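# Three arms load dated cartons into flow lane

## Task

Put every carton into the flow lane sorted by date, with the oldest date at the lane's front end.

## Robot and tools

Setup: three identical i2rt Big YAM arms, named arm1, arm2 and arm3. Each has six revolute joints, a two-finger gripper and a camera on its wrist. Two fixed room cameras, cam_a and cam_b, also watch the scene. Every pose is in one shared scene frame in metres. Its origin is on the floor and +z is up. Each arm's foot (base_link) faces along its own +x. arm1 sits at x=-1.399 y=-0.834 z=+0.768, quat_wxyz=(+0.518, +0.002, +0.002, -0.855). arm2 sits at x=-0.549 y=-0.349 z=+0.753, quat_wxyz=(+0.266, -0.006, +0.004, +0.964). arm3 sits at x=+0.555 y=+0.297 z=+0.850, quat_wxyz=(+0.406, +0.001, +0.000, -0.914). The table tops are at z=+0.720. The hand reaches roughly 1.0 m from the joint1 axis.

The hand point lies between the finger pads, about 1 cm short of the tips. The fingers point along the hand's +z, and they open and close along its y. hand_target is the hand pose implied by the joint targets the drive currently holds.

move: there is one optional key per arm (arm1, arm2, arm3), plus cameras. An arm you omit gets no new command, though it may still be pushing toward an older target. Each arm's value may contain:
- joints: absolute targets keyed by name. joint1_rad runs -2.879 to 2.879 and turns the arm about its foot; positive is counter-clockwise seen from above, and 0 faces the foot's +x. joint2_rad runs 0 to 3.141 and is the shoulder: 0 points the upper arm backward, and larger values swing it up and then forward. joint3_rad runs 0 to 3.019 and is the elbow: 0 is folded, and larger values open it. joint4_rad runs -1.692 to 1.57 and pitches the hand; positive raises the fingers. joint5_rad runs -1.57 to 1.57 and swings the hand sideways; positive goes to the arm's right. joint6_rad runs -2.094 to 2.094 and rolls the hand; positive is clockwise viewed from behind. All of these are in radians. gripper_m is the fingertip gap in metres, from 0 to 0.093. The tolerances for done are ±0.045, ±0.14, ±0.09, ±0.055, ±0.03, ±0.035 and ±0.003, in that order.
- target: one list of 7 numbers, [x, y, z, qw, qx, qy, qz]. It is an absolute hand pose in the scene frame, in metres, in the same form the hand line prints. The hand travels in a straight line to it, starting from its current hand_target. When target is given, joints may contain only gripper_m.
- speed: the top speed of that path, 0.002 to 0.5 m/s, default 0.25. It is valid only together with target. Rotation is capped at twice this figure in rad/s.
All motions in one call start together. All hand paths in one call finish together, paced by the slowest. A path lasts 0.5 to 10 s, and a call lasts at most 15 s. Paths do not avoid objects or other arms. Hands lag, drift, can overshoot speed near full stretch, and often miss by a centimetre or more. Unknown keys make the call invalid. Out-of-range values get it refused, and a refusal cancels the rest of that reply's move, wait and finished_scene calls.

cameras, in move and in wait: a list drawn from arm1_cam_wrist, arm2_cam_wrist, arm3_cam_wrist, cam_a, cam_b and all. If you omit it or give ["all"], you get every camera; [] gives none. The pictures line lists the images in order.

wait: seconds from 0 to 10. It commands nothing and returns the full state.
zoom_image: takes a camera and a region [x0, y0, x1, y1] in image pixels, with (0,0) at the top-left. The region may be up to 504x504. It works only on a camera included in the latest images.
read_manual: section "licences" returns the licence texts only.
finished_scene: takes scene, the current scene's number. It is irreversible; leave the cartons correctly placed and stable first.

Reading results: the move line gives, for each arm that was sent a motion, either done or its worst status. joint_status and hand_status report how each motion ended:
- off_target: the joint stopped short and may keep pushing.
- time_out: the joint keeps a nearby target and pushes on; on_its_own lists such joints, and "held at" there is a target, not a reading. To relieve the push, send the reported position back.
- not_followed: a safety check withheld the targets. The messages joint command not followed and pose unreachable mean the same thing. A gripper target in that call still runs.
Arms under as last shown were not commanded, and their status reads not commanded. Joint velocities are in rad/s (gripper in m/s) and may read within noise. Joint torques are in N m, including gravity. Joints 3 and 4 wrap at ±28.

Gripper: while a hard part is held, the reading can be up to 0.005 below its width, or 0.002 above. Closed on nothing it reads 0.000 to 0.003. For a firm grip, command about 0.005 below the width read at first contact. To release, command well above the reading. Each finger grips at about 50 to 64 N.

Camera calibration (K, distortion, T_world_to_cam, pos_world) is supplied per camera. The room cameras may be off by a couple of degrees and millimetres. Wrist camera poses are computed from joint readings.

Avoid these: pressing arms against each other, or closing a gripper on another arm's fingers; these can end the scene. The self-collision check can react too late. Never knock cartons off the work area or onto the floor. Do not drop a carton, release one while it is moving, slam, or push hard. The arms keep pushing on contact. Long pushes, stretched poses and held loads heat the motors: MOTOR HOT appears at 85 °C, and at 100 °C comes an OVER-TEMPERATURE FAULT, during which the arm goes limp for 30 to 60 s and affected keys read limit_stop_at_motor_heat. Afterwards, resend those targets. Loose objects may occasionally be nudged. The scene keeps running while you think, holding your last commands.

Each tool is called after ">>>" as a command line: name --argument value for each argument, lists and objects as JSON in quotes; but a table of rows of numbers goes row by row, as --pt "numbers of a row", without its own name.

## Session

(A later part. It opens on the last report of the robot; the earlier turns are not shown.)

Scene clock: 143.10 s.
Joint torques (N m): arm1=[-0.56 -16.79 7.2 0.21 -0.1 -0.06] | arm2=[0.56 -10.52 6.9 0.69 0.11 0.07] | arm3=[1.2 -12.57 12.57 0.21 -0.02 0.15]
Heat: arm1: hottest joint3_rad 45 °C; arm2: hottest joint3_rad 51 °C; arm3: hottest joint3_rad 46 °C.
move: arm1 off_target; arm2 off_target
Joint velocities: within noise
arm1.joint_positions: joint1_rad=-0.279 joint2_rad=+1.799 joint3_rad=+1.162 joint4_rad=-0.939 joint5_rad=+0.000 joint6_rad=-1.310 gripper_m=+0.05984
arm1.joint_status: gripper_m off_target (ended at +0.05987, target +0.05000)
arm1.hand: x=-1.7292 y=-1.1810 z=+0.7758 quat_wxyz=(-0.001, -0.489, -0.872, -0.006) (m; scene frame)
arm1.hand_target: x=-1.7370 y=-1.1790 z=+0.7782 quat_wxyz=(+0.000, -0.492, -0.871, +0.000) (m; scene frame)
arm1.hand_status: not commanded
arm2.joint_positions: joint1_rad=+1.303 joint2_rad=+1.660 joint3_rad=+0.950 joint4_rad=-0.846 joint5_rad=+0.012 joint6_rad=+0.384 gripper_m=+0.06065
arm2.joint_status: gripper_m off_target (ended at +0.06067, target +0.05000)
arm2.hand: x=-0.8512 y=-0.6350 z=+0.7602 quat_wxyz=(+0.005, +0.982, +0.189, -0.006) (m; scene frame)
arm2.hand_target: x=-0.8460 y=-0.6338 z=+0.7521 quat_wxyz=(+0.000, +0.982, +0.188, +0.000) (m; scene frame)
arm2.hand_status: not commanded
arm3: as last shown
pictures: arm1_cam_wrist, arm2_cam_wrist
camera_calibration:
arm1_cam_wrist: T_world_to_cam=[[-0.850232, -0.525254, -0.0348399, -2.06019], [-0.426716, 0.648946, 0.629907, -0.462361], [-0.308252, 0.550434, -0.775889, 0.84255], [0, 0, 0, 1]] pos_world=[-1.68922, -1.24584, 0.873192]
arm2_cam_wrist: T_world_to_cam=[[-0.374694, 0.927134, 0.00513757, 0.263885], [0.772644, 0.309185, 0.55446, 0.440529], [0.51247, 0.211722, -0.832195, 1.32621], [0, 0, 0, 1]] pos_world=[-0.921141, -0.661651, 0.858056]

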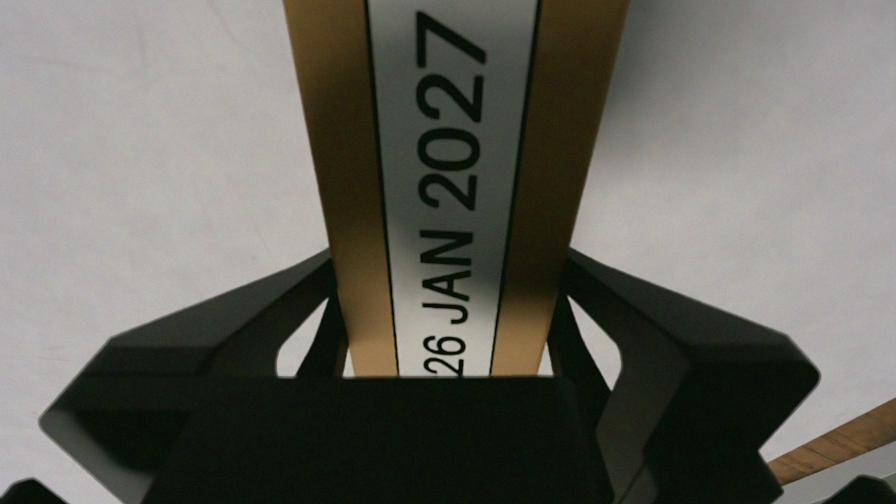

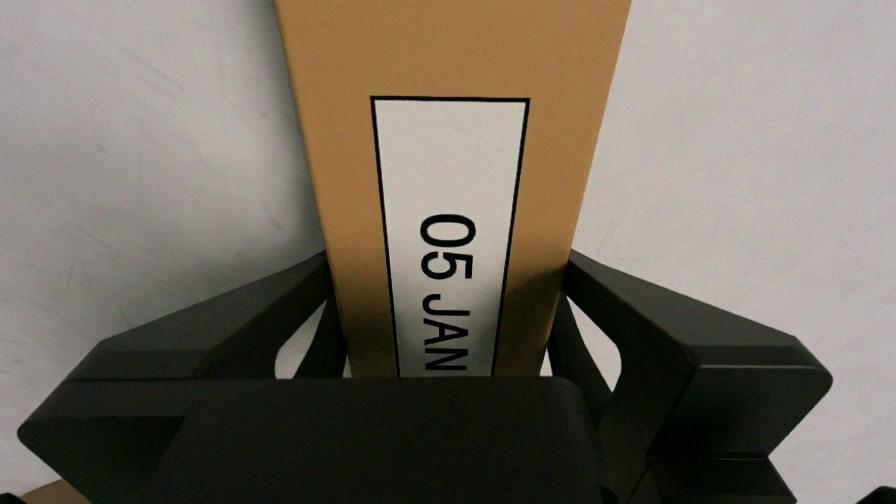

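>>> move --arm1 '{"target": [-1.72, -1.165, 0.98, 0, 0.4917, 0.8708, 0], "speed": 0.3}' --arm2 '{"target": [-0.846, -0.634, 0.96, 0, 0.982, 0.188, 0], "speed": 0.3}' --cameras '[]'

>>> move --arm1 '{"joints": {"joint1_rad": 1.0, "joint2_rad": 1.5, "joint3_rad": 1.45, "joint4_rad": -1.515, "joint5_rad": 0, "joint6_rad": -0.6}}' --arm2 '{"joints": {"joint1_rad": -1.639, "joint2_rad": 1.384, "joint3_rad": 1.376, "joint4_rad": -1.53, "joint5_rad": 0, "joint6_rad": 0.963}}' --cameras '[]'

>>> move --arm1 '{"joints": {"joint1_rad": 2.443, "joint2_rad": 1.976, "joint3_rad": 2.01, "joint4_rad": -1.53, "joint5_rad": 0, "joint6_rad": 0}}' --arm2 '{"target": [0.025, 0.045, 0.84, -0.022, -0.006, -0.9996, -0.016], "speed": 0.28}' --cameras '[]'

>>> move --arm1 '{"target": [-0.83, -0.60, 0.83, 0, 0.1942, -0.981, 0], "speed": 0.3}' --arm2 '{"target": [0.022, 0.042, 0.77, 0, 0, -1, 0], "speed": 0.06}' --cameras '[]'

>>> move --arm1 '{"target": [-0.83, -0.60, 0.765, 0, 0.1942, -0.981, 0], "speed": 0.06}' --arm2 '{"joints": {"gripper_m": 0.093}}' --cameras '["arm2_cam_wrist"]'

>>> move --arm1 '{"joints": {"gripper_m": 0.093}}' --arm2 '{"target": [0.022, 0.041, 0.93, 0, 0, -1, 0], "speed": 0.25}' --cameras '[]'

>>> move --arm1 '{"target": [-0.83, -0.60, 0.95, 0, 0.1942, -0.981, 0], "speed": 0.3}' --arm2 '{"target": [-0.33, -0.02, 1.0, 0, 0, -1, 0], "speed": 0.3}' --cameras '[]'

>>> move --arm1 '{"joints": {"joint1_rad": 1.217, "joint2_rad": 0.8, "joint3_rad": 1.294, "joint4_rad": -1.499, "joint5_rad": 0, "joint6_rad": 0}}' --arm2 '{"joints": {"joint1_rad": 2.18, "joint2_rad": 1.557, "joint3_rad": 1.335, "joint4_rad": -1.349, "joint5_rad": 0, "joint6_rad": -0.843}}' --arm3 '{"target": [-0.005, 0.04, 0.88, 0, 1, 0, 0], "speed": 0.25}' --cameras '["arm2_cam_wrist", "arm3_cam_wrist", "cam_a"]'

Scene clock: 154.30 s.
Joint torques (N m): arm1=[-0.21 -15.5 13.9 -0.55 -0.09 -0.02] | arm2=[0.79 -10.17 15.66 -0.32 0.01 0.09] | arm3=[1.14 -12.63 12.59 0.23 -0.03 0.14]
Heat: arm1: hottest joint3_rad 45 °C; arm2: hottest joint3_rad 51 °C; arm3: hottest joint3_rad 47 °C.
move: arm1 off_target; arm2 off_target
Joint velocities: within noise
arm1.joint_positions: joint1_rad=-0.279 joint2_rad=+1.552 joint3_rad=+1.336 joint4_rad=-1.419 joint5_rad=+0.000 joint6_rad=-1.310 gripper_m=+0.05984
arm1.joint_status: not commanded
arm1.hand: x=-1.7023 y=-1.1532 z=+0.9484 quat_wxyz=(-0.008, -0.489, -0.872, -0.034) (m; scene frame)
arm1.hand_target: x=-1.7186 y=-1.1635 z=+0.9800 quat_wxyz=(+0.001, -0.492, -0.871, +0.000) (m; scene frame)
arm1.hand_status: off_target (0.038 m and 4.0 deg from the pose sent, 0.205 m and 0.8 deg at the start; pose on its path clipped on 10 of 49 steps)
arm2.joint_positions: joint1_rad=+1.307 joint2_rad=+1.423 joint3_rad=+1.180 joint4_rad=-1.395 joint5_rad=+0.014 joint6_rad=+0.389 gripper_m=+0.06065
arm2.joint_status: not commanded
arm2.hand: x=-0.8312 y=-0.6139 z=+0.9312 quat_wxyz=(-0.018, +0.981, +0.189, +0.028) (m; scene frame)
arm2.hand_target: x=-0.8446 y=-0.6325 z=+0.9601 quat_wxyz=(+0.001, +0.982, +0.188, +0.000) (m; scene frame)
arm2.hand_status: off_target (0.038 m and 3.8 deg from the pose sent, 0.200 m and 0.9 deg at the start; pose on its path clipped on 6 of 49 steps)
arm3: as last shown
pictures: none
No camera images: "cameras" was empty.

Scene clock: 156.80 s.
Joint torques (N m): arm1=[1.32 -17.9 13.57 -0.47 0.01 0.11] | arm2=[-0.26 -12.1 14.97 -0.34 -0.06 0.08] | arm3=[1.08 -12.69 12.6 0.25 -0.02 0.15]
Heat: arm1: hottest joint3_rad 45 °C; arm2: hottest joint3_rad 52 °C; arm3: hottest joint3_rad 47 °C.
move: arm1 done; arm2 done
Joint velocities: within noise
arm1.joint_positions: joint1_rad=+0.992 joint2_rad=+1.540 joint3_rad=+1.383 joint4_rad=-1.503 joint5_rad=+0.000 joint6_rad=-0.608 gripper_m=+0.05986
arm1.joint_status: all done
arm1.hand: x=-1.1876 y=-1.2136 z=+0.9727 quat_wxyz=(+0.029, -0.224, -0.974, -0.036) (m; scene frame)
arm1.hand_target: x=-1.1786 y=-1.2225 z=+1.0141 quat_wxyz=(-0.002, -0.224, -0.975, -0.001) (m; scene frame)
arm1.hand_status: not commanded
arm2.joint_positions: joint1_rad=-1.637 joint2_rad=+1.407 joint3_rad=+1.310 joint4_rad=-1.519 joint5_rad=+0.003 joint6_rad=+0.954 gripper_m=+0.06061
arm2.joint_status: all done
arm2.hand: x=-0.3247 y=-0.0213 z=+0.9841 quat_wxyz=(+0.007, +0.006, -1.000, +0.025) (m; scene frame)
arm2.hand_target: x=-0.3178 y=-0.0111 z=+1.0178 quat_wxyz=(-0.014, +0.000, -1.000, -0.008) (m; scene frame)
arm2.hand_status: not commanded
arm3: as last shown
pictures: none
No camera images: "cameras" was empty.

Scene clock: 159.33 s.
Joint torques (N m): arm1=[0.5 -27.05 13.56 -0.28 0.06 0.12] | arm2=[-0.38 -21.95 16.14 -0.1 -0.1 -0.12] | arm3=[1.08 -12.69 12.62 0.21 -0.01 0.15]
Heat: arm1: hottest joint3_rad 46 °C; arm2: hottest joint3_rad 52 °C; arm3: hottest joint3_rad 47 °C.
move: arm1 done; arm2 off_target
Joint velocities: within noise
arm1.joint_positions: joint1_rad=+2.449 joint2_rad=+2.028 joint3_rad=+1.946 joint4_rad=-1.520 joint5_rad=+0.000 joint6_rad=-0.008 gripper_m=+0.05987
arm1.joint_status: all done
arm1.hand: x=-0.8241 y=-0.5944 z=+0.9335 quat_wxyz=(+0.013, +0.201, -0.979, +0.001) (m; scene frame)
arm1.hand_target: x=-0.8130 y=-0.5943 z=+0.9898 quat_wxyz=(-0.038, +0.194, -0.980, -0.010) (m; scene frame)
arm1.hand_status: not commanded
arm2.joint_positions: joint1_rad=-2.004 joint2_rad=+2.213 joint3_rad=+1.967 joint4_rad=-1.344 joint5_rad=-0.013 joint6_rad=+0.621 gripper_m=+0.06061
arm2.joint_status: not commanded
arm2.hand: x=+0.0026 y=+0.0294 z=+0.8080 quat_wxyz=(+0.007, -0.012, -1.000, +0.006) (m; scene frame)
arm2.hand_target: x=+0.0228 y=+0.0434 z=+0.8408 quat_wxyz=(-0.023, -0.006, -1.000, -0.016) (m; scene frame)
arm2.hand_status: off_target (0.042 m and 4.2 deg from the pose sent, 0.384 m and 5.9 deg at the start)
arm3: as last shown
pictures: none
No camera images: "cameras" was empty.

Scene clock: 161.33 s.
Joint torques (N m): arm1=[0.62 -25.35 9.17 0.32 0.14 0.12] | arm2=[-0.26 -18.32 13.14 0.8 -0.14 -0.19] | arm3=[1.32 -12.75 12.55 0.17 -0.01 0.13]
Heat: arm1: hottest joint3_rad 45 °C; arm2: hottest joint3_rad 53 °C; arm3: hottest joint3_rad 47 °C.
move: arm1 off_target; arm2 off_target
Joint velocities: within noise
arm1.joint_positions: joint1_rad=+2.449 joint2_rad=+2.082 joint3_rad=+1.683 joint4_rad=-1.237 joint5_rad=+0.002 joint6_rad=-0.007 gripper_m=+0.05987
arm1.joint_status: not commanded
arm1.hand: x=-0.8428 y=-0.6021 z=+0.8038 quat_wxyz=(+0.030, +0.201, -0.979, +0.005) (m; scene frame)
arm1.hand_target: x=-0.8306 y=-0.6003 z=+0.8300 quat_wxyz=(+0.000, +0.194, -0.981, +0.000) (m; scene frame)
arm1.hand_status: off_target (0.029 m and 3.6 deg from the pose sent, 0.104 m and 1.7 deg at the start)
arm2.joint_positions: joint1_rad=-2.004 joint2_rad=+2.248 joint3_rad=+1.967 joint4_rad=-1.300 joint5_rad=-0.010 joint6_rad=+0.616 gripper_m=+0.06061
arm2.joint_status: not commanded
arm2.hand: x=+0.0093 y=+0.0331 z=+0.7850 quat_wxyz=(+0.003, -0.009, -1.000, +0.005) (m; scene frame)
arm2.hand_target: x=+0.0211 y=+0.0412 z=+0.7703 quat_wxyz=(-0.001, +0.000, -1.000, +0.000) (m; scene frame)
arm2.hand_status: off_target (0.022 m and 1.2 deg from the pose sent, 0.044 m and 1.7 deg at the start)
arm3: as last shown
pictures: none
No camera images: "cameras" was empty.

Scene clock: 162.93 s.
Joint torques (N m): arm1=[0.56 -20.01 7.5 0.73 0.16 0.12] | arm2=[-0.32 -21.36 13 0.62 -0.05 -0.12] | arm3=[0.97 -12.63 12.55 0.27 -0.01 0.15]
Heat: arm1: hottest joint3_rad 45 °C; arm2: hottest joint3_rad 53 °C; arm3: hottest joint3_rad 47 °C.
move: arm1 off_target; arm2 done
Joint velocities: within noise
arm1.joint_positions: joint1_rad=+2.449 joint2_rad=+2.091 joint3_rad=+1.639 joint4_rad=-1.110 joint5_rad=+0.002 joint6_rad=-0.007 gripper_m=+0.05987
arm1.joint_status: not commanded
arm1.hand: x=-0.8314 y=-0.5972 z=+0.7828 quat_wxyz=(-0.006, +0.200, -0.980, -0.002) (m; scene frame)
arm1.hand_target: x=-0.8304 y=-0.6003 z=+0.7652 quat_wxyz=(+0.000, +0.194, -0.981, +0.000) (m; scene frame)
arm1.hand_status: off_target (0.018 m and 1.0 deg from the pose sent, 0.041 m and 3.6 deg at the start)
arm2.joint_positions: joint1_rad=-2.004 joint2_rad=+2.275 joint3_rad=+1.967 joint4_rad=-1.298 joint5_rad=-0.013 joint6_rad=+0.609 gripper_m=+0.09295
arm2.joint_status: all done
arm2.hand: x=+0.0074 y=+0.0319 z=+0.7673 quat_wxyz=(+0.013, -0.006, -1.000, +0.011) (m; scene frame)
arm2.hand_target: x=+0.0211 y=+0.0412 z=+0.7703 quat_wxyz=(-0.001, +0.000, -1.000, +0.000) (m; scene frame)
arm2.hand_status: not commanded
arm3: as last shown
pictures: arm2_cam_wrist
camera_calibration:
arm2_cam_wrist: T_world_to_cam=[[-0.00594973, -0.999402, 0.034048, 0.00381815], [-0.809259, 0.0248134, 0.586927, -0.437076], [-0.587421, -0.0240616, -0.808923, 0.748636], [0, 0, 0, 1]] pos_world=[0.0860796, 0.0326746, 0.861991]

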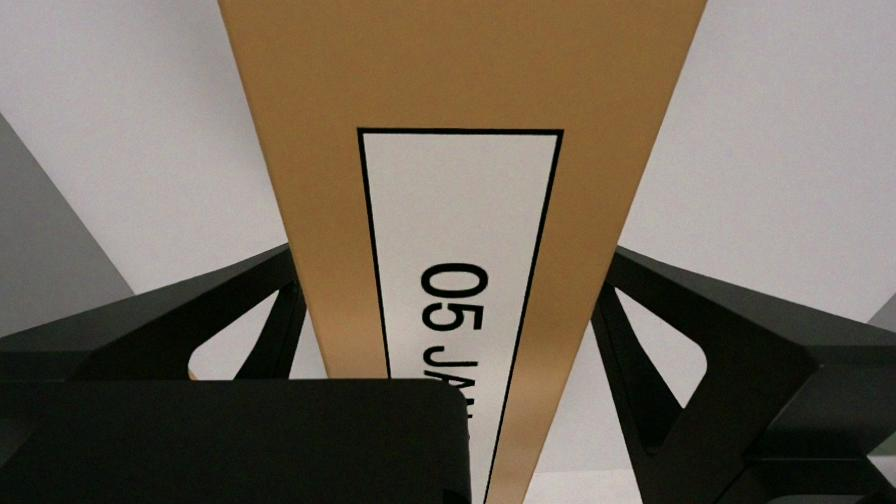

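Scene clock: 164.73 s.
Joint torques (N m): arm1=[0.56 -22.12 7.79 0.5 0.13 0.11] | arm2=[-0.62 -20.66 14.84 -0.18 -0.05 -0.12] | arm3=[1.08 -12.63 12.63 0.24 -0.03 0.14]
Heat: arm1: hottest joint3_rad 45 °C; arm2: hottest joint3_rad 53 °C; arm3: hottest joint3_rad 47 °C.
move: arm1 done; arm2 off_target
Joint velocities: within noise
arm1.joint_positions: joint1_rad=+2.449 joint2_rad=+2.115 joint3_rad=+1.632 joint4_rad=-1.104 joint5_rad=+0.003 joint6_rad=-0.007 gripper_m=+0.09293
arm1.joint_status: all done
arm1.hand: x=-0.8353 y=-0.5989 z=+0.7661 quat_wxyz=(+0.006, +0.200, -0.980, +0.000) (m; scene frame)
arm1.hand_target: x=-0.8305 y=-0.6002 z=+0.7654 quat_wxyz=(+0.000, +0.194, -0.981, +0.000) (m; scene frame)
arm1.hand_status: not commanded
arm2.joint_positions: joint1_rad=-2.004 joint2_rad=+2.217 joint3_rad=+2.274 joint4_rad=-1.658 joint5_rad=-0.013 joint6_rad=+0.604 gripper_m=+0.09295
arm2.joint_status: not commanded
arm2.hand: x=+0.0092 y=+0.0359 z=+0.9217 quat_wxyz=(+0.011, -0.003, -1.000, +0.009) (m; scene frame)
arm2.hand_target: x=+0.0213 y=+0.0403 z=+0.9300 quat_wxyz=(-0.001, +0.000, -1.000, +0.000) (m; scene frame)
arm2.hand_status: off_target (0.016 m and 1.7 deg from the pose sent, 0.164 m and 2.1 deg at the start)
arm3: as last shown
pictures: none
No camera images: "cameras" was empty.

Scene clock: 166.97 s.
Joint torques (N m): arm1=[0.67 -23 12.86 -0.29 0.12 0.12] | arm2=[0.32 -9.11 8.54 -0.02 0.12 0.09] | arm3=[1.03 -12.69 12.6 0.21 -0.03 0.14]
Heat: arm1: hottest joint3_rad 45 °C; arm2: hottest joint3_rad 53 °C; arm3: hottest joint3_rad 47 °C.
move: arm1 off_target; arm2 off_target
Joint velocities: within noise
arm1.joint_positions: joint1_rad=+2.449 joint2_rad=+1.990 joint3_rad=+1.854 joint4_rad=-1.497 joint5_rad=+0.003 joint6_rad=-0.006 gripper_m=+0.09293
arm1.joint_status: not commanded
arm1.hand: x=-0.8443 y=-0.6033 z=+0.9218 quat_wxyz=(+0.029, +0.200, -0.979, +0.005) (m; scene frame)
arm1.hand_target: x=-0.8313 y=-0.6006 z=+0.9501 quat_wxyz=(+0.000, +0.194, -0.981, +0.000) (m; scene frame)
arm1.hand_status: off_target (0.032 m and 3.4 deg from the pose sent, 0.184 m and 1.0 deg at the start)
arm2.joint_positions: joint1_rad=-1.638 joint2_rad=+1.361 joint3_rad=+1.332 joint4_rad=-1.505 joint5_rad=-0.016 joint6_rad=+0.959 gripper_m=+0.09295
arm2.joint_status: not commanded
arm2.hand: x=-0.3248 y=-0.0159 z=+1.0096 quat_wxyz=(-0.009, +0.003, -1.000, -0.014) (m; scene frame)
arm2.hand_target: x=-0.3300 y=-0.0199 z=+1.0002 quat_wxyz=(+0.000, +0.000, -1.000, +0.000) (m; scene frame)
arm2.hand_status: off_target (0.012 m and 1.9 deg from the pose sent, 0.353 m and 1.7 deg at the start)
arm3.joint_positions: joint1_rad=-0.396 joint2_rad=+1.251 joint3_rad=+1.287 joint4_rad=-1.490 joint5_rad=+0.003 joint6_rad=+0.446 gripper_m=+0.09309
arm3.joint_status: not commanded
arm3.hand: x=+0.2121 y=+0.1374 z=+1.1305 quat_wxyz=(-0.024, -0.998, +0.003, +0.052) (m; scene frame)
arm3.hand_target: x=+0.2136 y=+0.1329 z=+1.1358 quat_wxyz=(-0.026, -0.998, +0.002, +0.053) (m; scene frame)
arm3.hand_status: not commanded
pictures: none
No camera images: "cameras" was empty.

Scene clock: 169.67 s.
Joint torques (N m): arm1=[-0.5 -2.9 9.29 0.91 -0.02 0.09] | arm2=[0.03 -12.75 9.95 -0.06 -0.07 -0.12] | arm3=[-0.56 -24.7 13.5 0.02 0.03 -0.03]
Heat: arm1: hottest joint3_rad 45 °C; arm2: hottest joint3_rad 53 °C; arm3: hottest joint3_rad 47 °C.
move: arm1 done; arm2 done; arm3 off_target
Joint velocities: within noise
arm1.joint_positions: joint1_rad=+1.234 joint2_rad=+0.801 joint3_rad=+1.289 joint4_rad=-1.497 joint5_rad=+0.002 joint6_rad=-0.005 gripper_m=+0.09295
arm1.joint_status: all done
arm1.hand: x=-1.2119 y=-1.0377 z=+1.1876 quat_wxyz=(-0.254, -0.381, -0.882, +0.109) (m; scene frame)
arm1.hand_target: x=-1.2154 y=-1.0403 z=+1.1900 quat_wxyz=(-0.255, -0.390, -0.878, +0.110) (m; scene frame)
arm1.hand_status: not commanded
arm2.joint_positions: joint1_rad=+2.179 joint2_rad=+1.561 joint3_rad=+1.332 joint4_rad=-1.341 joint5_rad=-0.001 joint6_rad=-0.833 gripper_m=+0.09308
arm2.joint_status: all done
arm2.hand: x=-0.5192 y=-0.8042 z=+0.9360 quat_wxyz=(+0.007, +0.328, +0.945, -0.004) (m; scene frame)
arm2.hand_target: x=-0.5190 y=-0.8029 z=+0.9388 quat_wxyz=(+0.006, +0.323, +0.946, -0.004) (m; scene frame)
arm2.hand_status: not commanded
arm3.joint_positions: joint1_rad=-0.396 joint2_rad=+2.055 joint3_rad=+1.627 joint4_rad=-1.151 joint5_rad=+0.002 joint6_rad=+0.441 gripper_m=+0.09309
arm3.joint_status: not commanded
arm3.hand: x=+0.0078 y=+0.0409 z=+0.8789 quat_wxyz=(+0.003, -1.000, +0.000, -0.004) (m; scene frame)
arm3.hand_target: x=-0.0047 y=+0.0401 z=+0.8802 quat_wxyz=(+0.000, -1.000, +0.000, +0.001) (m; scene frame)
arm3.hand_status: off_target (0.013 m and 0.5 deg from the pose sent, 0.346 m and 6.6 deg at the start)
pictures: arm2_cam_wrist, arm3_cam_wrist, cam_a
camera_calibration:
arm2_cam_wrist: T_world_to_cam=[[-0.61676, -0.786972, 0.0167939, -0.970754], [-0.650563, 0.521633, 0.551966, -0.426932], [-0.443142, 0.329505, -0.833698, 0.938236], [0, 0, 0, 1]] pos_world=[-0.460696, -0.850408, 1.03416]
arm3_cam_wrist: T_world_to_cam=[[0.0165197, 0.999859, 0.00296263, -0.042782], [0.798471, -0.0149757, 0.601847, -0.532688], [0.601806, -0.00757675, -0.798606, 0.820452], [0, 0, 0, 1]] pos_world=[-0.0677101, 0.041015, 0.975942]

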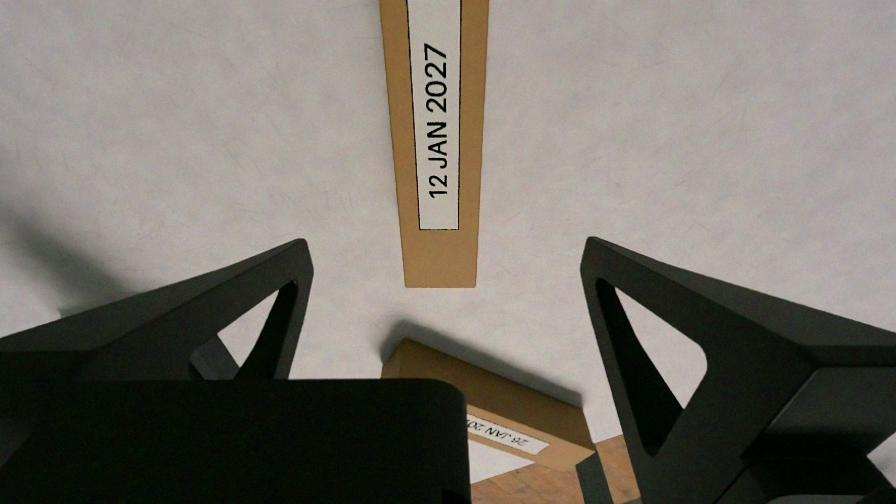

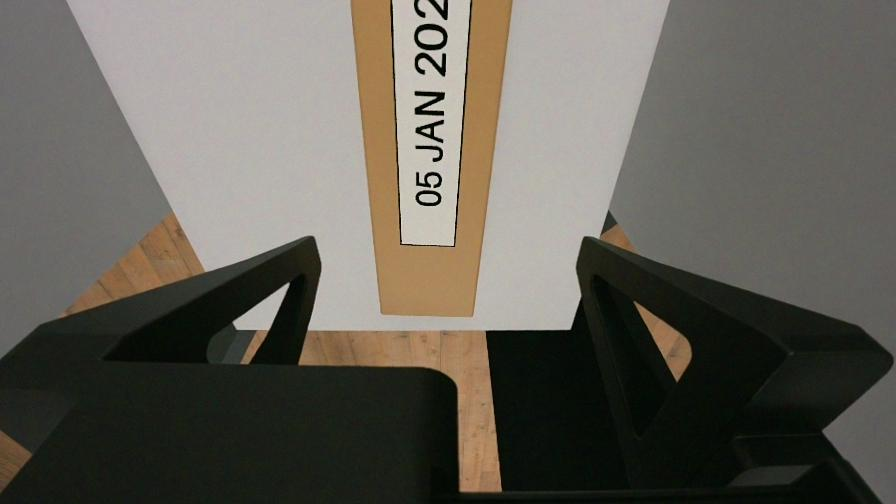

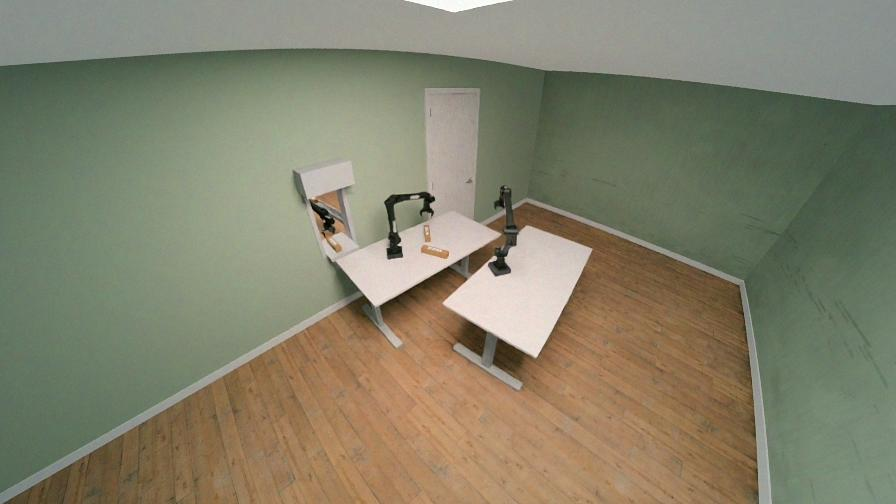

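>>> move --arm2 '{"target": [-0.526, -0.797, 0.752, 0, 0.323, 0.9464, 0], "speed": 0.2}' --arm3 '{"target": [-0.019, 0.0395, 0.787, 0, 0.9996, -0.03, 0], "speed": 0.12}' --cameras '[]'

>>> move --arm2 '{"joints": {"gripper_m": 0.05}}' --arm3 '{"joints": {"gripper_m": 0.05}}' --cameras '["arm2_cam_wrist", "arm3_cam_wrist"]'

Scene clock: 189.50 s.
Joint torques (N m): arm1=[-0.56 -2.9 9.29 0.91 -0.01 0.09] | arm2=[-0.79 -11.58 6.9 0.76 -0.02 -0.12] | arm3=[-0.79 -25.64 11.86 0.7 0.02 0.17]
Heat: arm1: hottest joint3_rad 45 °C; arm2: hottest joint3_rad 53 °C; arm3: hottest joint3_rad 45 °C.
move: arm2 off_target; arm3 off_target
Joint velocities: within noise
arm1: as last shown
arm1.hand_target: x=-1.2155 y=-1.0403 z=+1.1900 quat_wxyz=(-0.255, -0.390, -0.878, +0.110) (m; scene frame)
arm2.joint_positions: joint1_rad=+2.176 joint2_rad=+1.752 joint3_rad=+1.065 joint4_rad=-0.882 joint5_rad=+0.007 joint6_rad=-0.847 gripper_m=+0.09308
arm2.joint_status: not commanded
arm2.hand: x=-0.5206 y=-0.8007 z=+0.7611 quat_wxyz=(+0.003, +0.323, +0.946, -0.006) (m; scene frame)
arm2.hand_target: x=-0.5259 y=-0.7968 z=+0.7521 quat_wxyz=(+0.000, +0.323, +0.946, +0.000) (m; scene frame)
arm2.hand_status: off_target (0.011 m and 0.8 deg from the pose sent, 0.184 m and 1.2 deg at the start)
arm3.joint_positions: joint1_rad=-0.402 joint2_rad=+2.196 joint3_rad=+1.627 joint4_rad=-1.010 joint5_rad=+0.002 joint6_rad=+0.474 gripper_m=+0.09309
arm3.joint_status: not commanded
arm3.hand: x=-0.0068 y=+0.0379 z=+0.7954 quat_wxyz=(+0.003, -1.000, +0.020, -0.004) (m; scene frame)
arm3.hand_target: x=-0.0186 y=+0.0398 z=+0.7871 quat_wxyz=(+0.000, -1.000, +0.030, +0.000) (m; scene frame)
arm3.hand_status: off_target (0.015 m and 1.3 deg from the pose sent, 0.096 m and 3.4 deg at the start)
pictures: none
No camera images: "cameras" was empty.

Scene clock: 190.13 s.
Joint torques (N m): arm1=[-0.5 -2.9 9.31 0.9 -0.01 0.09] | arm2=[-0.73 -12.16 6.98 0.72 0.05 -0.12] | arm3=[-0.91 -25.41 11.84 0.59 0.16 0.14]
Heat: arm1: hottest joint3_rad 45 °C; arm2: hottest joint3_rad 53 °C; arm3: hottest joint3_rad 45 °C.
move: arm2 off_target; arm3 off_target
Joint velocities: within noise
arm1: as last shown
arm2.joint_positions: joint1_rad=+2.175 joint2_rad=+1.752 joint3_rad=+1.065 joint4_rad=-0.881 joint5_rad=+0.005 joint6_rad=-0.847 gripper_m=+0.06051
arm2.joint_status: gripper_m off_target (ended at +0.06054, target +0.05000)
arm2.hand: x=-0.5205 y=-0.8009 z=+0.7611 quat_wxyz=(+0.004, +0.323, +0.946, -0.006) (m; scene frame)
arm2.hand_target: x=-0.5259 y=-0.7968 z=+0.7521 quat_wxyz=(+0.000, +0.323, +0.946, +0.000) (m; scene frame)
arm2.hand_status: not commanded
arm3.joint_positions: joint1_rad=-0.402 joint2_rad=+2.196 joint3_rad=+1.627 joint4_rad=-1.008 joint5_rad=-0.002 joint6_rad=+0.475 gripper_m=+0.05830
arm3.joint_status: gripper_m off_target (ended at +0.05833, target +0.05000)
arm3.hand: x=-0.0070 y=+0.0371 z=+0.7954 quat_wxyz=(+0.001, -1.000, +0.020, -0.004) (m; scene frame)
arm3.hand_target: x=-0.0186 y=+0.0398 z=+0.7871 quat_wxyz=(+0.000, -1.000, +0.030, +0.000) (m; scene frame)
arm3.hand_status: not commanded
pictures: arm2_cam_wrist, arm3_cam_wrist
camera_calibration:
arm2_cam_wrist: T_world_to_cam=[[-0.60821, -0.793492, 0.0212257, -0.9701], [-0.652922, 0.515313, 0.555109, -0.341577], [-0.451412, 0.323764, -0.831507, 0.780103], [0, 0, 0, 1]] pos_world=[-0.4609, -0.846317, 0.858864]
arm3_cam_wrist: T_world_to_cam=[[0.0565624, 0.998398, -0.00122606, -0.0347364], [0.797626, -0.0444493, 0.601513, -0.469417], [0.600495, -0.0350009, -0.798862, 0.763987], [0, 0, 0, 1]] pos_world=[-0.0823865, 0.0405558, 0.892639]

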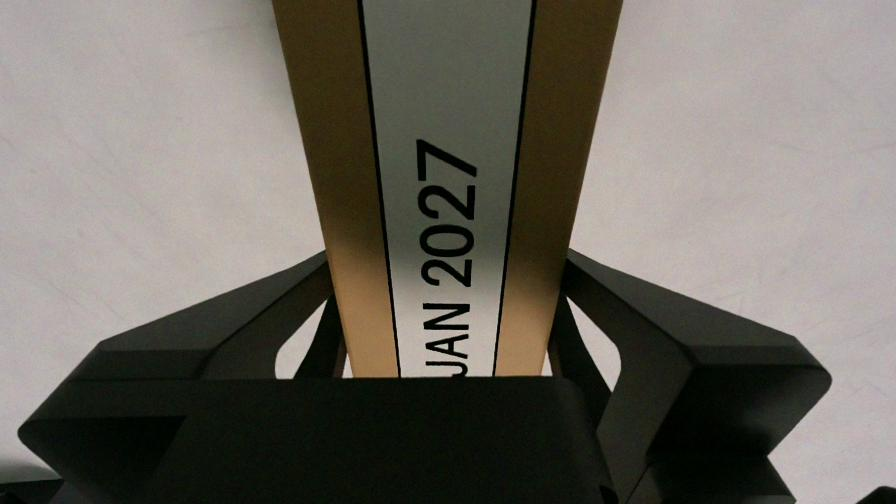

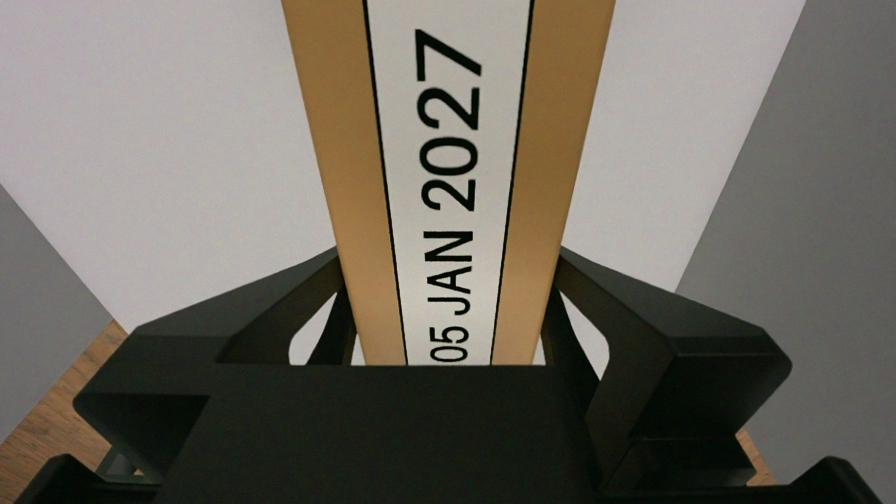

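>>> move --arm2 '{"target": [-0.526, -0.797, 0.96, 0, 0.323, 0.9464, 0], "speed": 0.3}' --arm3 '{"target": [0.03, 0.045, 0.90, 0, 1, 0, 0], "speed": 0.2}' --cameras '[]'

>>> move --arm2 '{"joints": {"joint1_rad": -1.639, "joint2_rad": 1.384, "joint3_rad": 1.376, "joint4_rad": -1.53, "joint5_rad": 0, "joint6_rad": 0.963}}' --arm3 '{"target": [0.19, 0.11, 1.05, 0, 1, 0, 0], "speed": 0.25}' --cameras '[]'

>>> move --arm3 '{"joints": {"joint1_rad": 1.188, "joint2_rad": 1.40, "joint3_rad": 1.31, "joint4_rad": -1.48, "joint5_rad": 0, "joint6_rad": -1.0985}}' --cameras '[]'

>>> move --arm2 '{"target": [0.03, 0.045, 0.84, -0.022, -0.006, -0.9996, -0.016], "speed": 0.28}' --arm3 '{"target": [0.866, -0.338, 0.87, 0.0436, -0.0096, -0.999, 0], "speed": 0.25}' --cameras '["arm3_cam_wrist"]'

>>> move --arm2 '{"target": [0.028, 0.042, 0.77, 0, 0, -1, 0], "speed": 0.06}' --arm3 '{"target": [0.864, -0.334, 0.80, 0.0436, -0.0096, -0.999, 0], "speed": 0.08}' --cameras '["arm2_cam_wrist", "arm3_cam_wrist"]'

Scene clock: 204.23 s.
Joint torques (N m): arm1=[-0.56 -2.9 9.28 0.91 -0.01 0.09] | arm2=[-0.5 -11.4 15.39 -0.44 -0.04 -0.09] | arm3=[0.73 -27.22 11.25 0.08 0.13 -0.04]
Heat: arm1: hottest joint3_rad 45 °C; arm2: hottest joint3_rad 50 °C; arm3: hottest joint3_rad 44 °C.
move: arm2 off_target; arm3 off_target
Joint velocities: within noise
arm1: as last shown
arm2.joint_positions: joint1_rad=+2.175 joint2_rad=+1.530 joint3_rad=+1.289 joint4_rad=-1.403 joint5_rad=+0.008 joint6_rad=-0.847 gripper_m=+0.06052
arm2.joint_status: not commanded
arm2.hand: x=-0.5243 y=-0.7735 z=+0.9336 quat_wxyz=(-0.011, +0.323, +0.946, +0.028) (m; scene frame)
arm2.hand_target: x=-0.5261 y=-0.7951 z=+0.9602 quat_wxyz=(+0.000, +0.323, +0.946, -0.001) (m; scene frame)
arm2.hand_status: off_target (0.035 m and 3.5 deg from the pose sent, 0.199 m and 0.9 deg at the start; pose on its path clipped on 5 of 49 steps)
arm3.joint_positions: joint1_rad=-0.397 joint2_rad=+1.990 joint3_rad=+1.538 joint4_rad=-1.141 joint5_rad=-0.002 joint6_rad=+0.458 gripper_m=+0.05830
arm3.joint_status: not commanded
arm3.hand: x=+0.0330 y=+0.0528 z=+0.8849 quat_wxyz=(+0.004, -1.000, +0.010, -0.012) (m; scene frame)
arm3.hand_target: x=+0.0302 y=+0.0450 z=+0.9000 quat_wxyz=(+0.000, -1.000, +0.000, +0.000) (m; scene frame)
arm3.hand_status: off_target (0.017 m and 1.8 deg from the pose sent, 0.111 m and 2.4 deg at the start)
pictures: none
No camera images: "cameras" was empty.

Scene clock: 207.03 s.
Joint torques (N m): arm1=[-0.56 -2.9 9.31 0.91 -0.01 0.09] | arm2=[-0.32 -11.75 14.17 -0.23 0 0.08] | arm3=[1.08 -17.26 12.08 -0.01 0.14 0.15]
Heat: arm1: hottest joint3_rad 45 °C; arm2: hottest joint3_rad 51 °C; arm3: hottest joint3_rad 44 °C.
move: arm2 done; arm3 off_target
Joint velocities: within noise
arm1: as last shown
arm2.joint_positions: joint1_rad=-1.636 joint2_rad=+1.404 joint3_rad=+1.320 joint4_rad=-1.521 joint5_rad=+0.001 joint6_rad=+0.953 gripper_m=+0.06056
arm2.joint_status: all done
arm2.hand: x=-0.3239 y=-0.0192 z=+0.9891 quat_wxyz=(+0.004, +0.006, -1.000, +0.020) (m; scene frame)
arm2.hand_target: x=-0.3176 y=-0.0111 z=+1.0177 quat_wxyz=(-0.014, +0.000, -1.000, -0.008) (m; scene frame)
arm2.hand_status: not commanded
arm3.joint_positions: joint1_rad=-0.371 joint2_rad=+1.440 joint3_rad=+1.227 joint4_rad=-1.379 joint5_rad=-0.002 joint6_rad=+0.468 gripper_m=+0.05830
arm3.joint_status: not commanded
arm3.hand: x=+0.1895 y=+0.1147 z=+1.0375 quat_wxyz=(+0.004, -1.000, +0.002, -0.011) (m; scene frame)
arm3.hand_target: x=+0.1901 y=+0.1102 z=+1.0498 quat_wxyz=(+0.000, -1.000, +0.000, +0.000) (m; scene frame)
arm3.hand_status: off_target (0.013 m and 1.4 deg from the pose sent, 0.235 m and 1.8 deg at the start)
pictures: none
No camera images: "cameras" was empty.

Scene clock: 208.93 s.
Joint torques (N m): arm1=[-0.5 -2.78 9.29 0.91 -0.01 0.1] | arm2=[-0.32 -11.81 14.17 -0.21 0 0.09] | arm3=[0.5 -18.43 15.68 -0.18 -0.02 -0.06]
Heat: arm1: hottest joint3_rad 45 °C; arm2: hottest joint3_rad 52 °C; arm3: hottest joint3_rad 44 °C.
move: arm3 done
Joint velocities: within noise
arm1, arm2: as last shown
arm3.joint_positions: joint1_rad=+1.184 joint2_rad=+1.431 joint3_rad=+1.255 joint4_rad=-1.470 joint5_rad=+0.000 joint6_rad=-1.090 gripper_m=+0.05831
arm3.joint_status: all done
arm3.hand: x=+0.7251 y=-0.0576 z=+1.0536 quat_wxyz=(+0.015, -0.015, -0.999, -0.033) (m; scene frame)
arm3.hand_target: x=+0.7312 y=-0.0669 z=+1.0855 quat_wxyz=(-0.001, -0.009, -1.000, +0.000) (m; scene frame)
arm3.hand_status: not commanded
pictures: none
No camera images: "cameras" was empty.

Scene clock: 211.63 s.
Joint torques (N m): arm1=[-0.5 -2.9 9.29 0.9 -0.01 0.09] | arm2=[-0.38 -21.89 15.95 -0.18 -0.06 -0.12] | arm3=[0.97 -32.09 16.1 -0.29 0.08 0.13]
Heat: arm1: hottest joint3_rad 45 °C; arm2: hottest joint3_rad 52 °C; arm3: hottest joint3_rad 45 °C.
move: arm2 off_target; arm3 off_target
Joint velocities: within noise
arm1: as last shown
arm2.joint_positions: joint1_rad=-2.008 joint2_rad=+2.222 joint3_rad=+1.997 joint4_rad=-1.357 joint5_rad=-0.014 joint6_rad=+0.617 gripper_m=+0.06056
arm2.joint_status: not commanded
arm2.hand: x=+0.0088 y=+0.0311 z=+0.8133 quat_wxyz=(+0.004, -0.011, -1.000, +0.003) (m; scene frame)
arm2.hand_target: x=+0.0281 y=+0.0436 z=+0.8408 quat_wxyz=(-0.023, -0.006, -1.000, -0.016) (m; scene frame)
arm2.hand_status: off_target (0.037 m and 3.7 deg from the pose sent, 0.389 m and 5.3 deg at the start)
arm3.joint_positions: joint1_rad=+1.199 joint2_rad=+2.380 joint3_rad=+2.105 joint4_rad=-1.392 joint5_rad=+0.077 joint6_rad=-1.082 gripper_m=+0.05831
arm3.joint_status: not commanded
arm3.hand: x=+0.8503 y=-0.3228 z=+0.8456 quat_wxyz=(+0.055, -0.010, -0.998, -0.025) (m; scene frame)
arm3.hand_target: x=+0.8653 y=-0.3366 z=+0.8705 quat_wxyz=(+0.043, -0.010, -0.999, +0.001) (m; scene frame)
arm3.hand_status: off_target (0.033 m and 3.1 deg from the pose sent, 0.364 m and 5.0 deg at the start)
pictures: arm3_cam_wrist
camera_calibration:
arm3_cam_wrist: T_world_to_cam=[[-0.038688, -0.998042, -0.0491396, -0.246861], [-0.733052, -0.00507212, 0.680154, 0.0483911], [-0.679072, 0.0623356, -0.73142, 1.33904], [0, 0, 0, 1]] pos_world=[0.935229, -0.329602, 0.934359]

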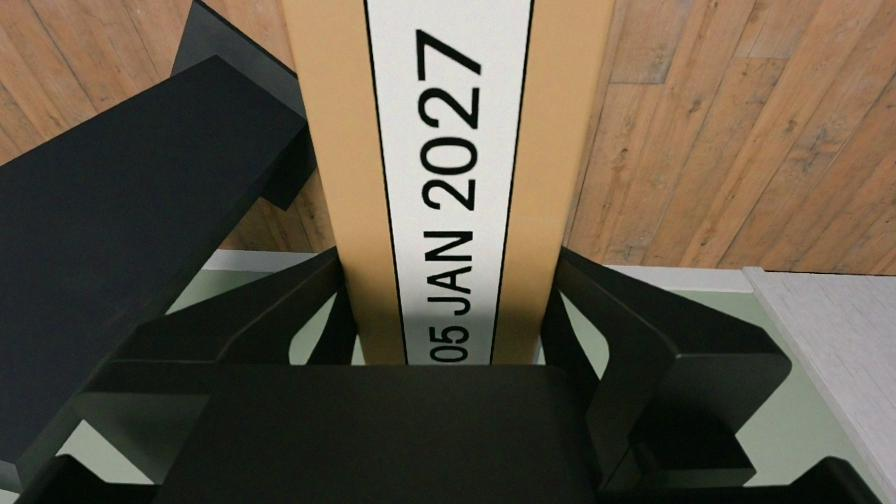

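Scene clock: 213.43 s.
Joint torques (N m): arm1=[-0.56 -2.9 9.29 0.9 -0.01 0.09] | arm2=[-0.38 -18.61 13.09 0.62 -0.14 -0.19] | arm3=[0.91 -32.26 11.22 0.47 0.08 0.14]
Heat: arm1: hottest joint3_rad 45 °C; arm2: hottest joint3_rad 52 °C; arm3: hottest joint3_rad 45 °C.
move: arm2 off_target; arm3 off_target
Joint velocities: within noise
arm1: as last shown
arm2.joint_positions: joint1_rad=-2.008 joint2_rad=+2.264 joint3_rad=+1.997 joint4_rad=-1.309 joint5_rad=-0.011 joint6_rad=+0.611 gripper_m=+0.06056
arm2.joint_status: not commanded
arm2.hand: x=+0.0162 y=+0.0350 z=+0.7856 quat_wxyz=(+0.000, -0.009, -1.000, +0.003) (m; scene frame)
arm2.hand_target: x=+0.0271 y=+0.0413 z=+0.7703 quat_wxyz=(-0.001, +0.000, -1.000, +0.000) (m; scene frame)
arm2.hand_status: off_target (0.021 m and 1.0 deg from the pose sent, 0.048 m and 1.4 deg at the start)
arm3.joint_positions: joint1_rad=+1.199 joint2_rad=+2.437 joint3_rad=+2.074 joint4_rad=-1.272 joint5_rad=+0.077 joint6_rad=-1.082 gripper_m=+0.05831
arm3.joint_status: not commanded
arm3.hand: x=+0.8542 y=-0.3305 z=+0.7939 quat_wxyz=(+0.048, -0.011, -0.999, -0.011) (m; scene frame)
arm3.hand_target: x=+0.8639 y=-0.3339 z=+0.8002 quat_wxyz=(+0.043, -0.010, -0.999, +0.000) (m; scene frame)
arm3.hand_status: off_target (0.012 m and 1.4 deg from the pose sent, 0.049 m and 3.1 deg at the start)
pictures: arm2_cam_wrist, arm3_cam_wrist
camera_calibration:
arm2_cam_wrist: T_world_to_cam=[[-0.0122337, -0.999755, 0.0184453, 0.0187348], [-0.824117, 0.020528, 0.566047, -0.424068], [-0.566287, -0.0082762, -0.824166, 0.779906], [0, 0, 0, 1]] pos_world=[0.092398, 0.0338901, 0.882469]
arm3_cam_wrist: T_world_to_cam=[[-0.0381805, -0.999024, -0.0221879, -0.279042], [-0.742066, 0.0134755, 0.670191, 0.108094], [-0.669238, 0.0420531, -0.741857, 1.29754], [0, 0, 0, 1]] pos_world=[0.937924, -0.334792, 0.883956]

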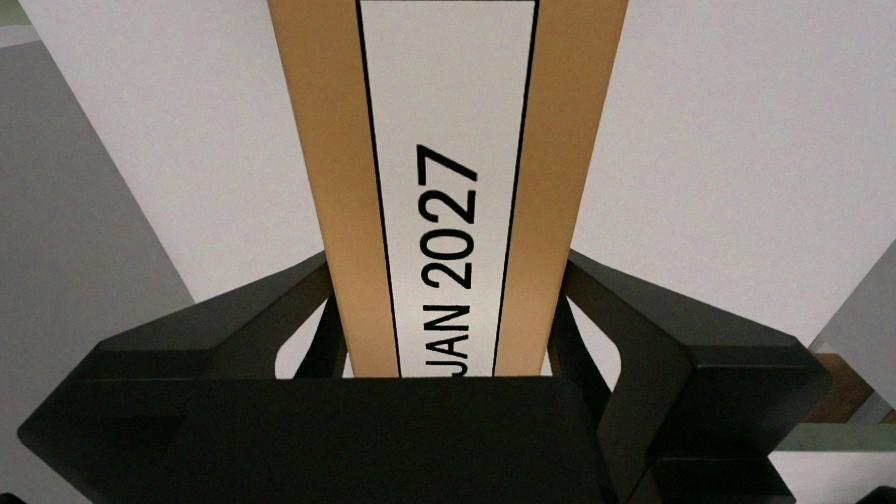

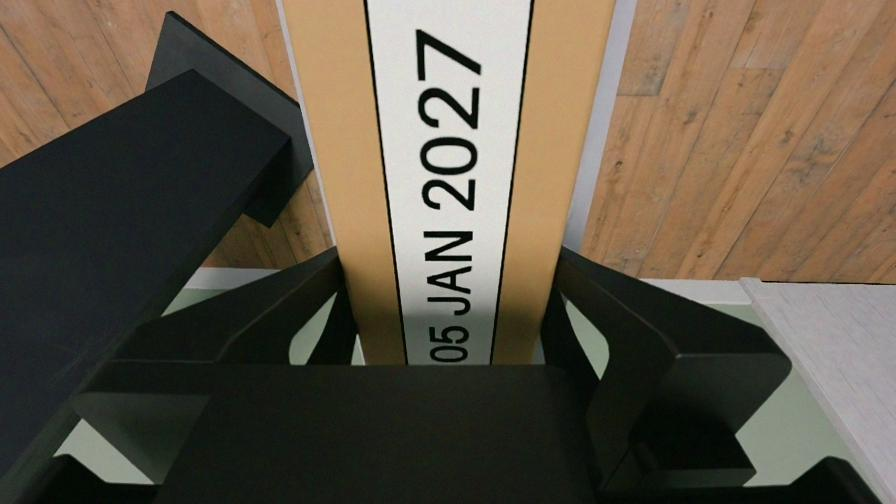

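>>> move --arm2 '{"joints": {"gripper_m": 0.093}}' --arm3 '{"target": [0.864, -0.336, 0.766, 0.0436, -0.0096, -0.999, 0], "speed": 0.06}' --cameras '["arm3_cam_wrist", "arm2_cam_wrist"]'

Scene clock: 220.63 s.
Joint torques (N m): arm1=[-0.62 -2.84 9.29 0.92 -0.01 0.09] | arm2=[-0.38 -21.48 12.93 0.57 -0.05 -0.12] | arm3=[0.67 -31.03 10.88 0.75 -0.13 0.1]
Heat: arm1: hottest joint3_rad 45 °C; arm2: hottest joint3_rad 52 °C; arm3: hottest joint3_rad 45 °C.
move: arm2 done; arm3 done
Joint velocities: within noise
arm1.joint_positions: joint1_rad=+1.234 joint2_rad=+0.801 joint3_rad=+1.289 joint4_rad=-1.497 joint5_rad=+0.002 joint6_rad=-0.005 gripper_m=+0.09295
arm1.joint_status: not commanded
arm1.hand: x=-1.2119 y=-1.0377 z=+1.1876 quat_wxyz=(-0.254, -0.381, -0.882, +0.109) (m; scene frame)
arm1.hand_target: x=-1.2155 y=-1.0403 z=+1.1900 quat_wxyz=(-0.255, -0.390, -0.878, +0.110) (m; scene frame)
arm1.hand_status: not commanded
arm2.joint_positions: joint1_rad=-2.008 joint2_rad=+2.291 joint3_rad=+1.997 joint4_rad=-1.309 joint5_rad=-0.013 joint6_rad=+0.604 gripper_m=+0.09294
arm2.joint_status: all done
arm2.hand: x=+0.0138 y=+0.0335 z=+0.7677 quat_wxyz=(+0.012, -0.005, -1.000, +0.009) (m; scene frame)
arm2.hand_target: x=+0.0271 y=+0.0413 z=+0.7702 quat_wxyz=(-0.001, +0.000, -1.000, +0.000) (m; scene frame)
arm2.hand_status: not commanded
arm3.joint_positions: joint1_rad=+1.201 joint2_rad=+2.469 joint3_rad=+2.074 joint4_rad=-1.225 joint5_rad=+0.082 joint6_rad=-1.080 gripper_m=+0.05831
arm3.joint_status: not commanded
arm3.hand: x=+0.8567 y=-0.3350 z=+0.7717 quat_wxyz=(+0.047, -0.011, -0.999, -0.003) (m; scene frame)
arm3.hand_target: x=+0.8639 y=-0.3359 z=+0.7660 quat_wxyz=(+0.044, -0.010, -0.999, +0.000) (m; scene frame)
arm3.hand_status: done (0.009 m and 0.6 deg from the pose sent, 0.030 m and 1.4 deg at the start)
pictures: arm2_cam_wrist, arm3_cam_wrist
camera_calibration:
arm2_cam_wrist: T_world_to_cam=[[-0.00485181, -0.999483, 0.0317735, 0.00719478], [-0.810605, 0.0225371, 0.58516, -0.430857], [-0.585573, -0.0229167, -0.810295, 0.753795], [0, 0, 0, 1]] pos_world=[0.092182, 0.0341758, 0.862688]
arm3_cam_wrist: T_world_to_cam=[[-0.0385959, -0.999234, -0.00643177, -0.295795], [-0.74333, 0.0244087, 0.668479, 0.131006], [-0.66781, 0.0305815, -0.743703, 1.27919], [0, 0, 0, 1]] pos_world=[0.940223, -0.337886, 0.861863]

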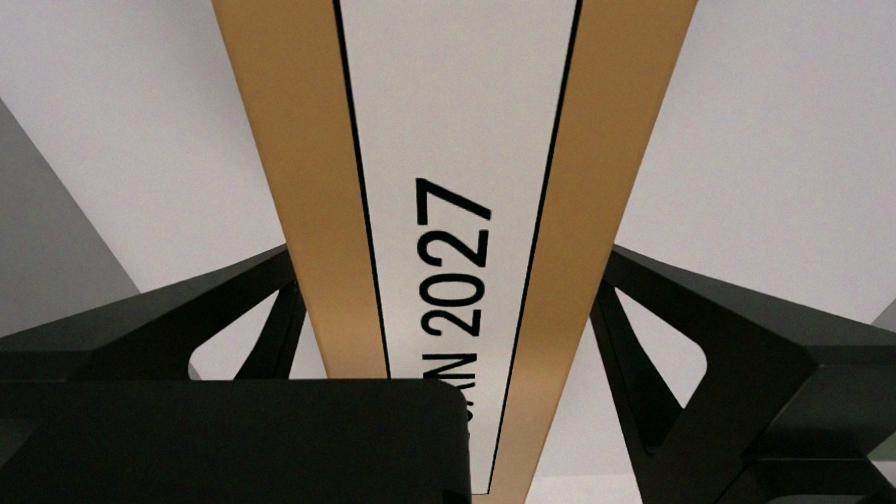

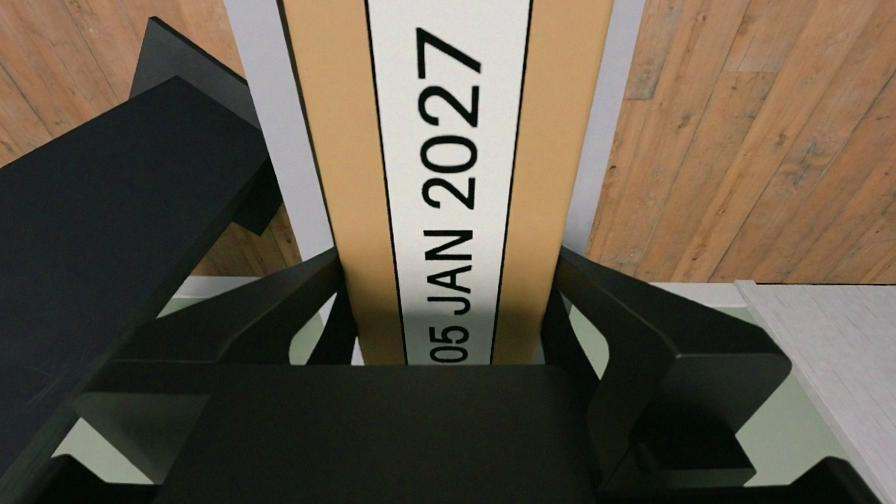

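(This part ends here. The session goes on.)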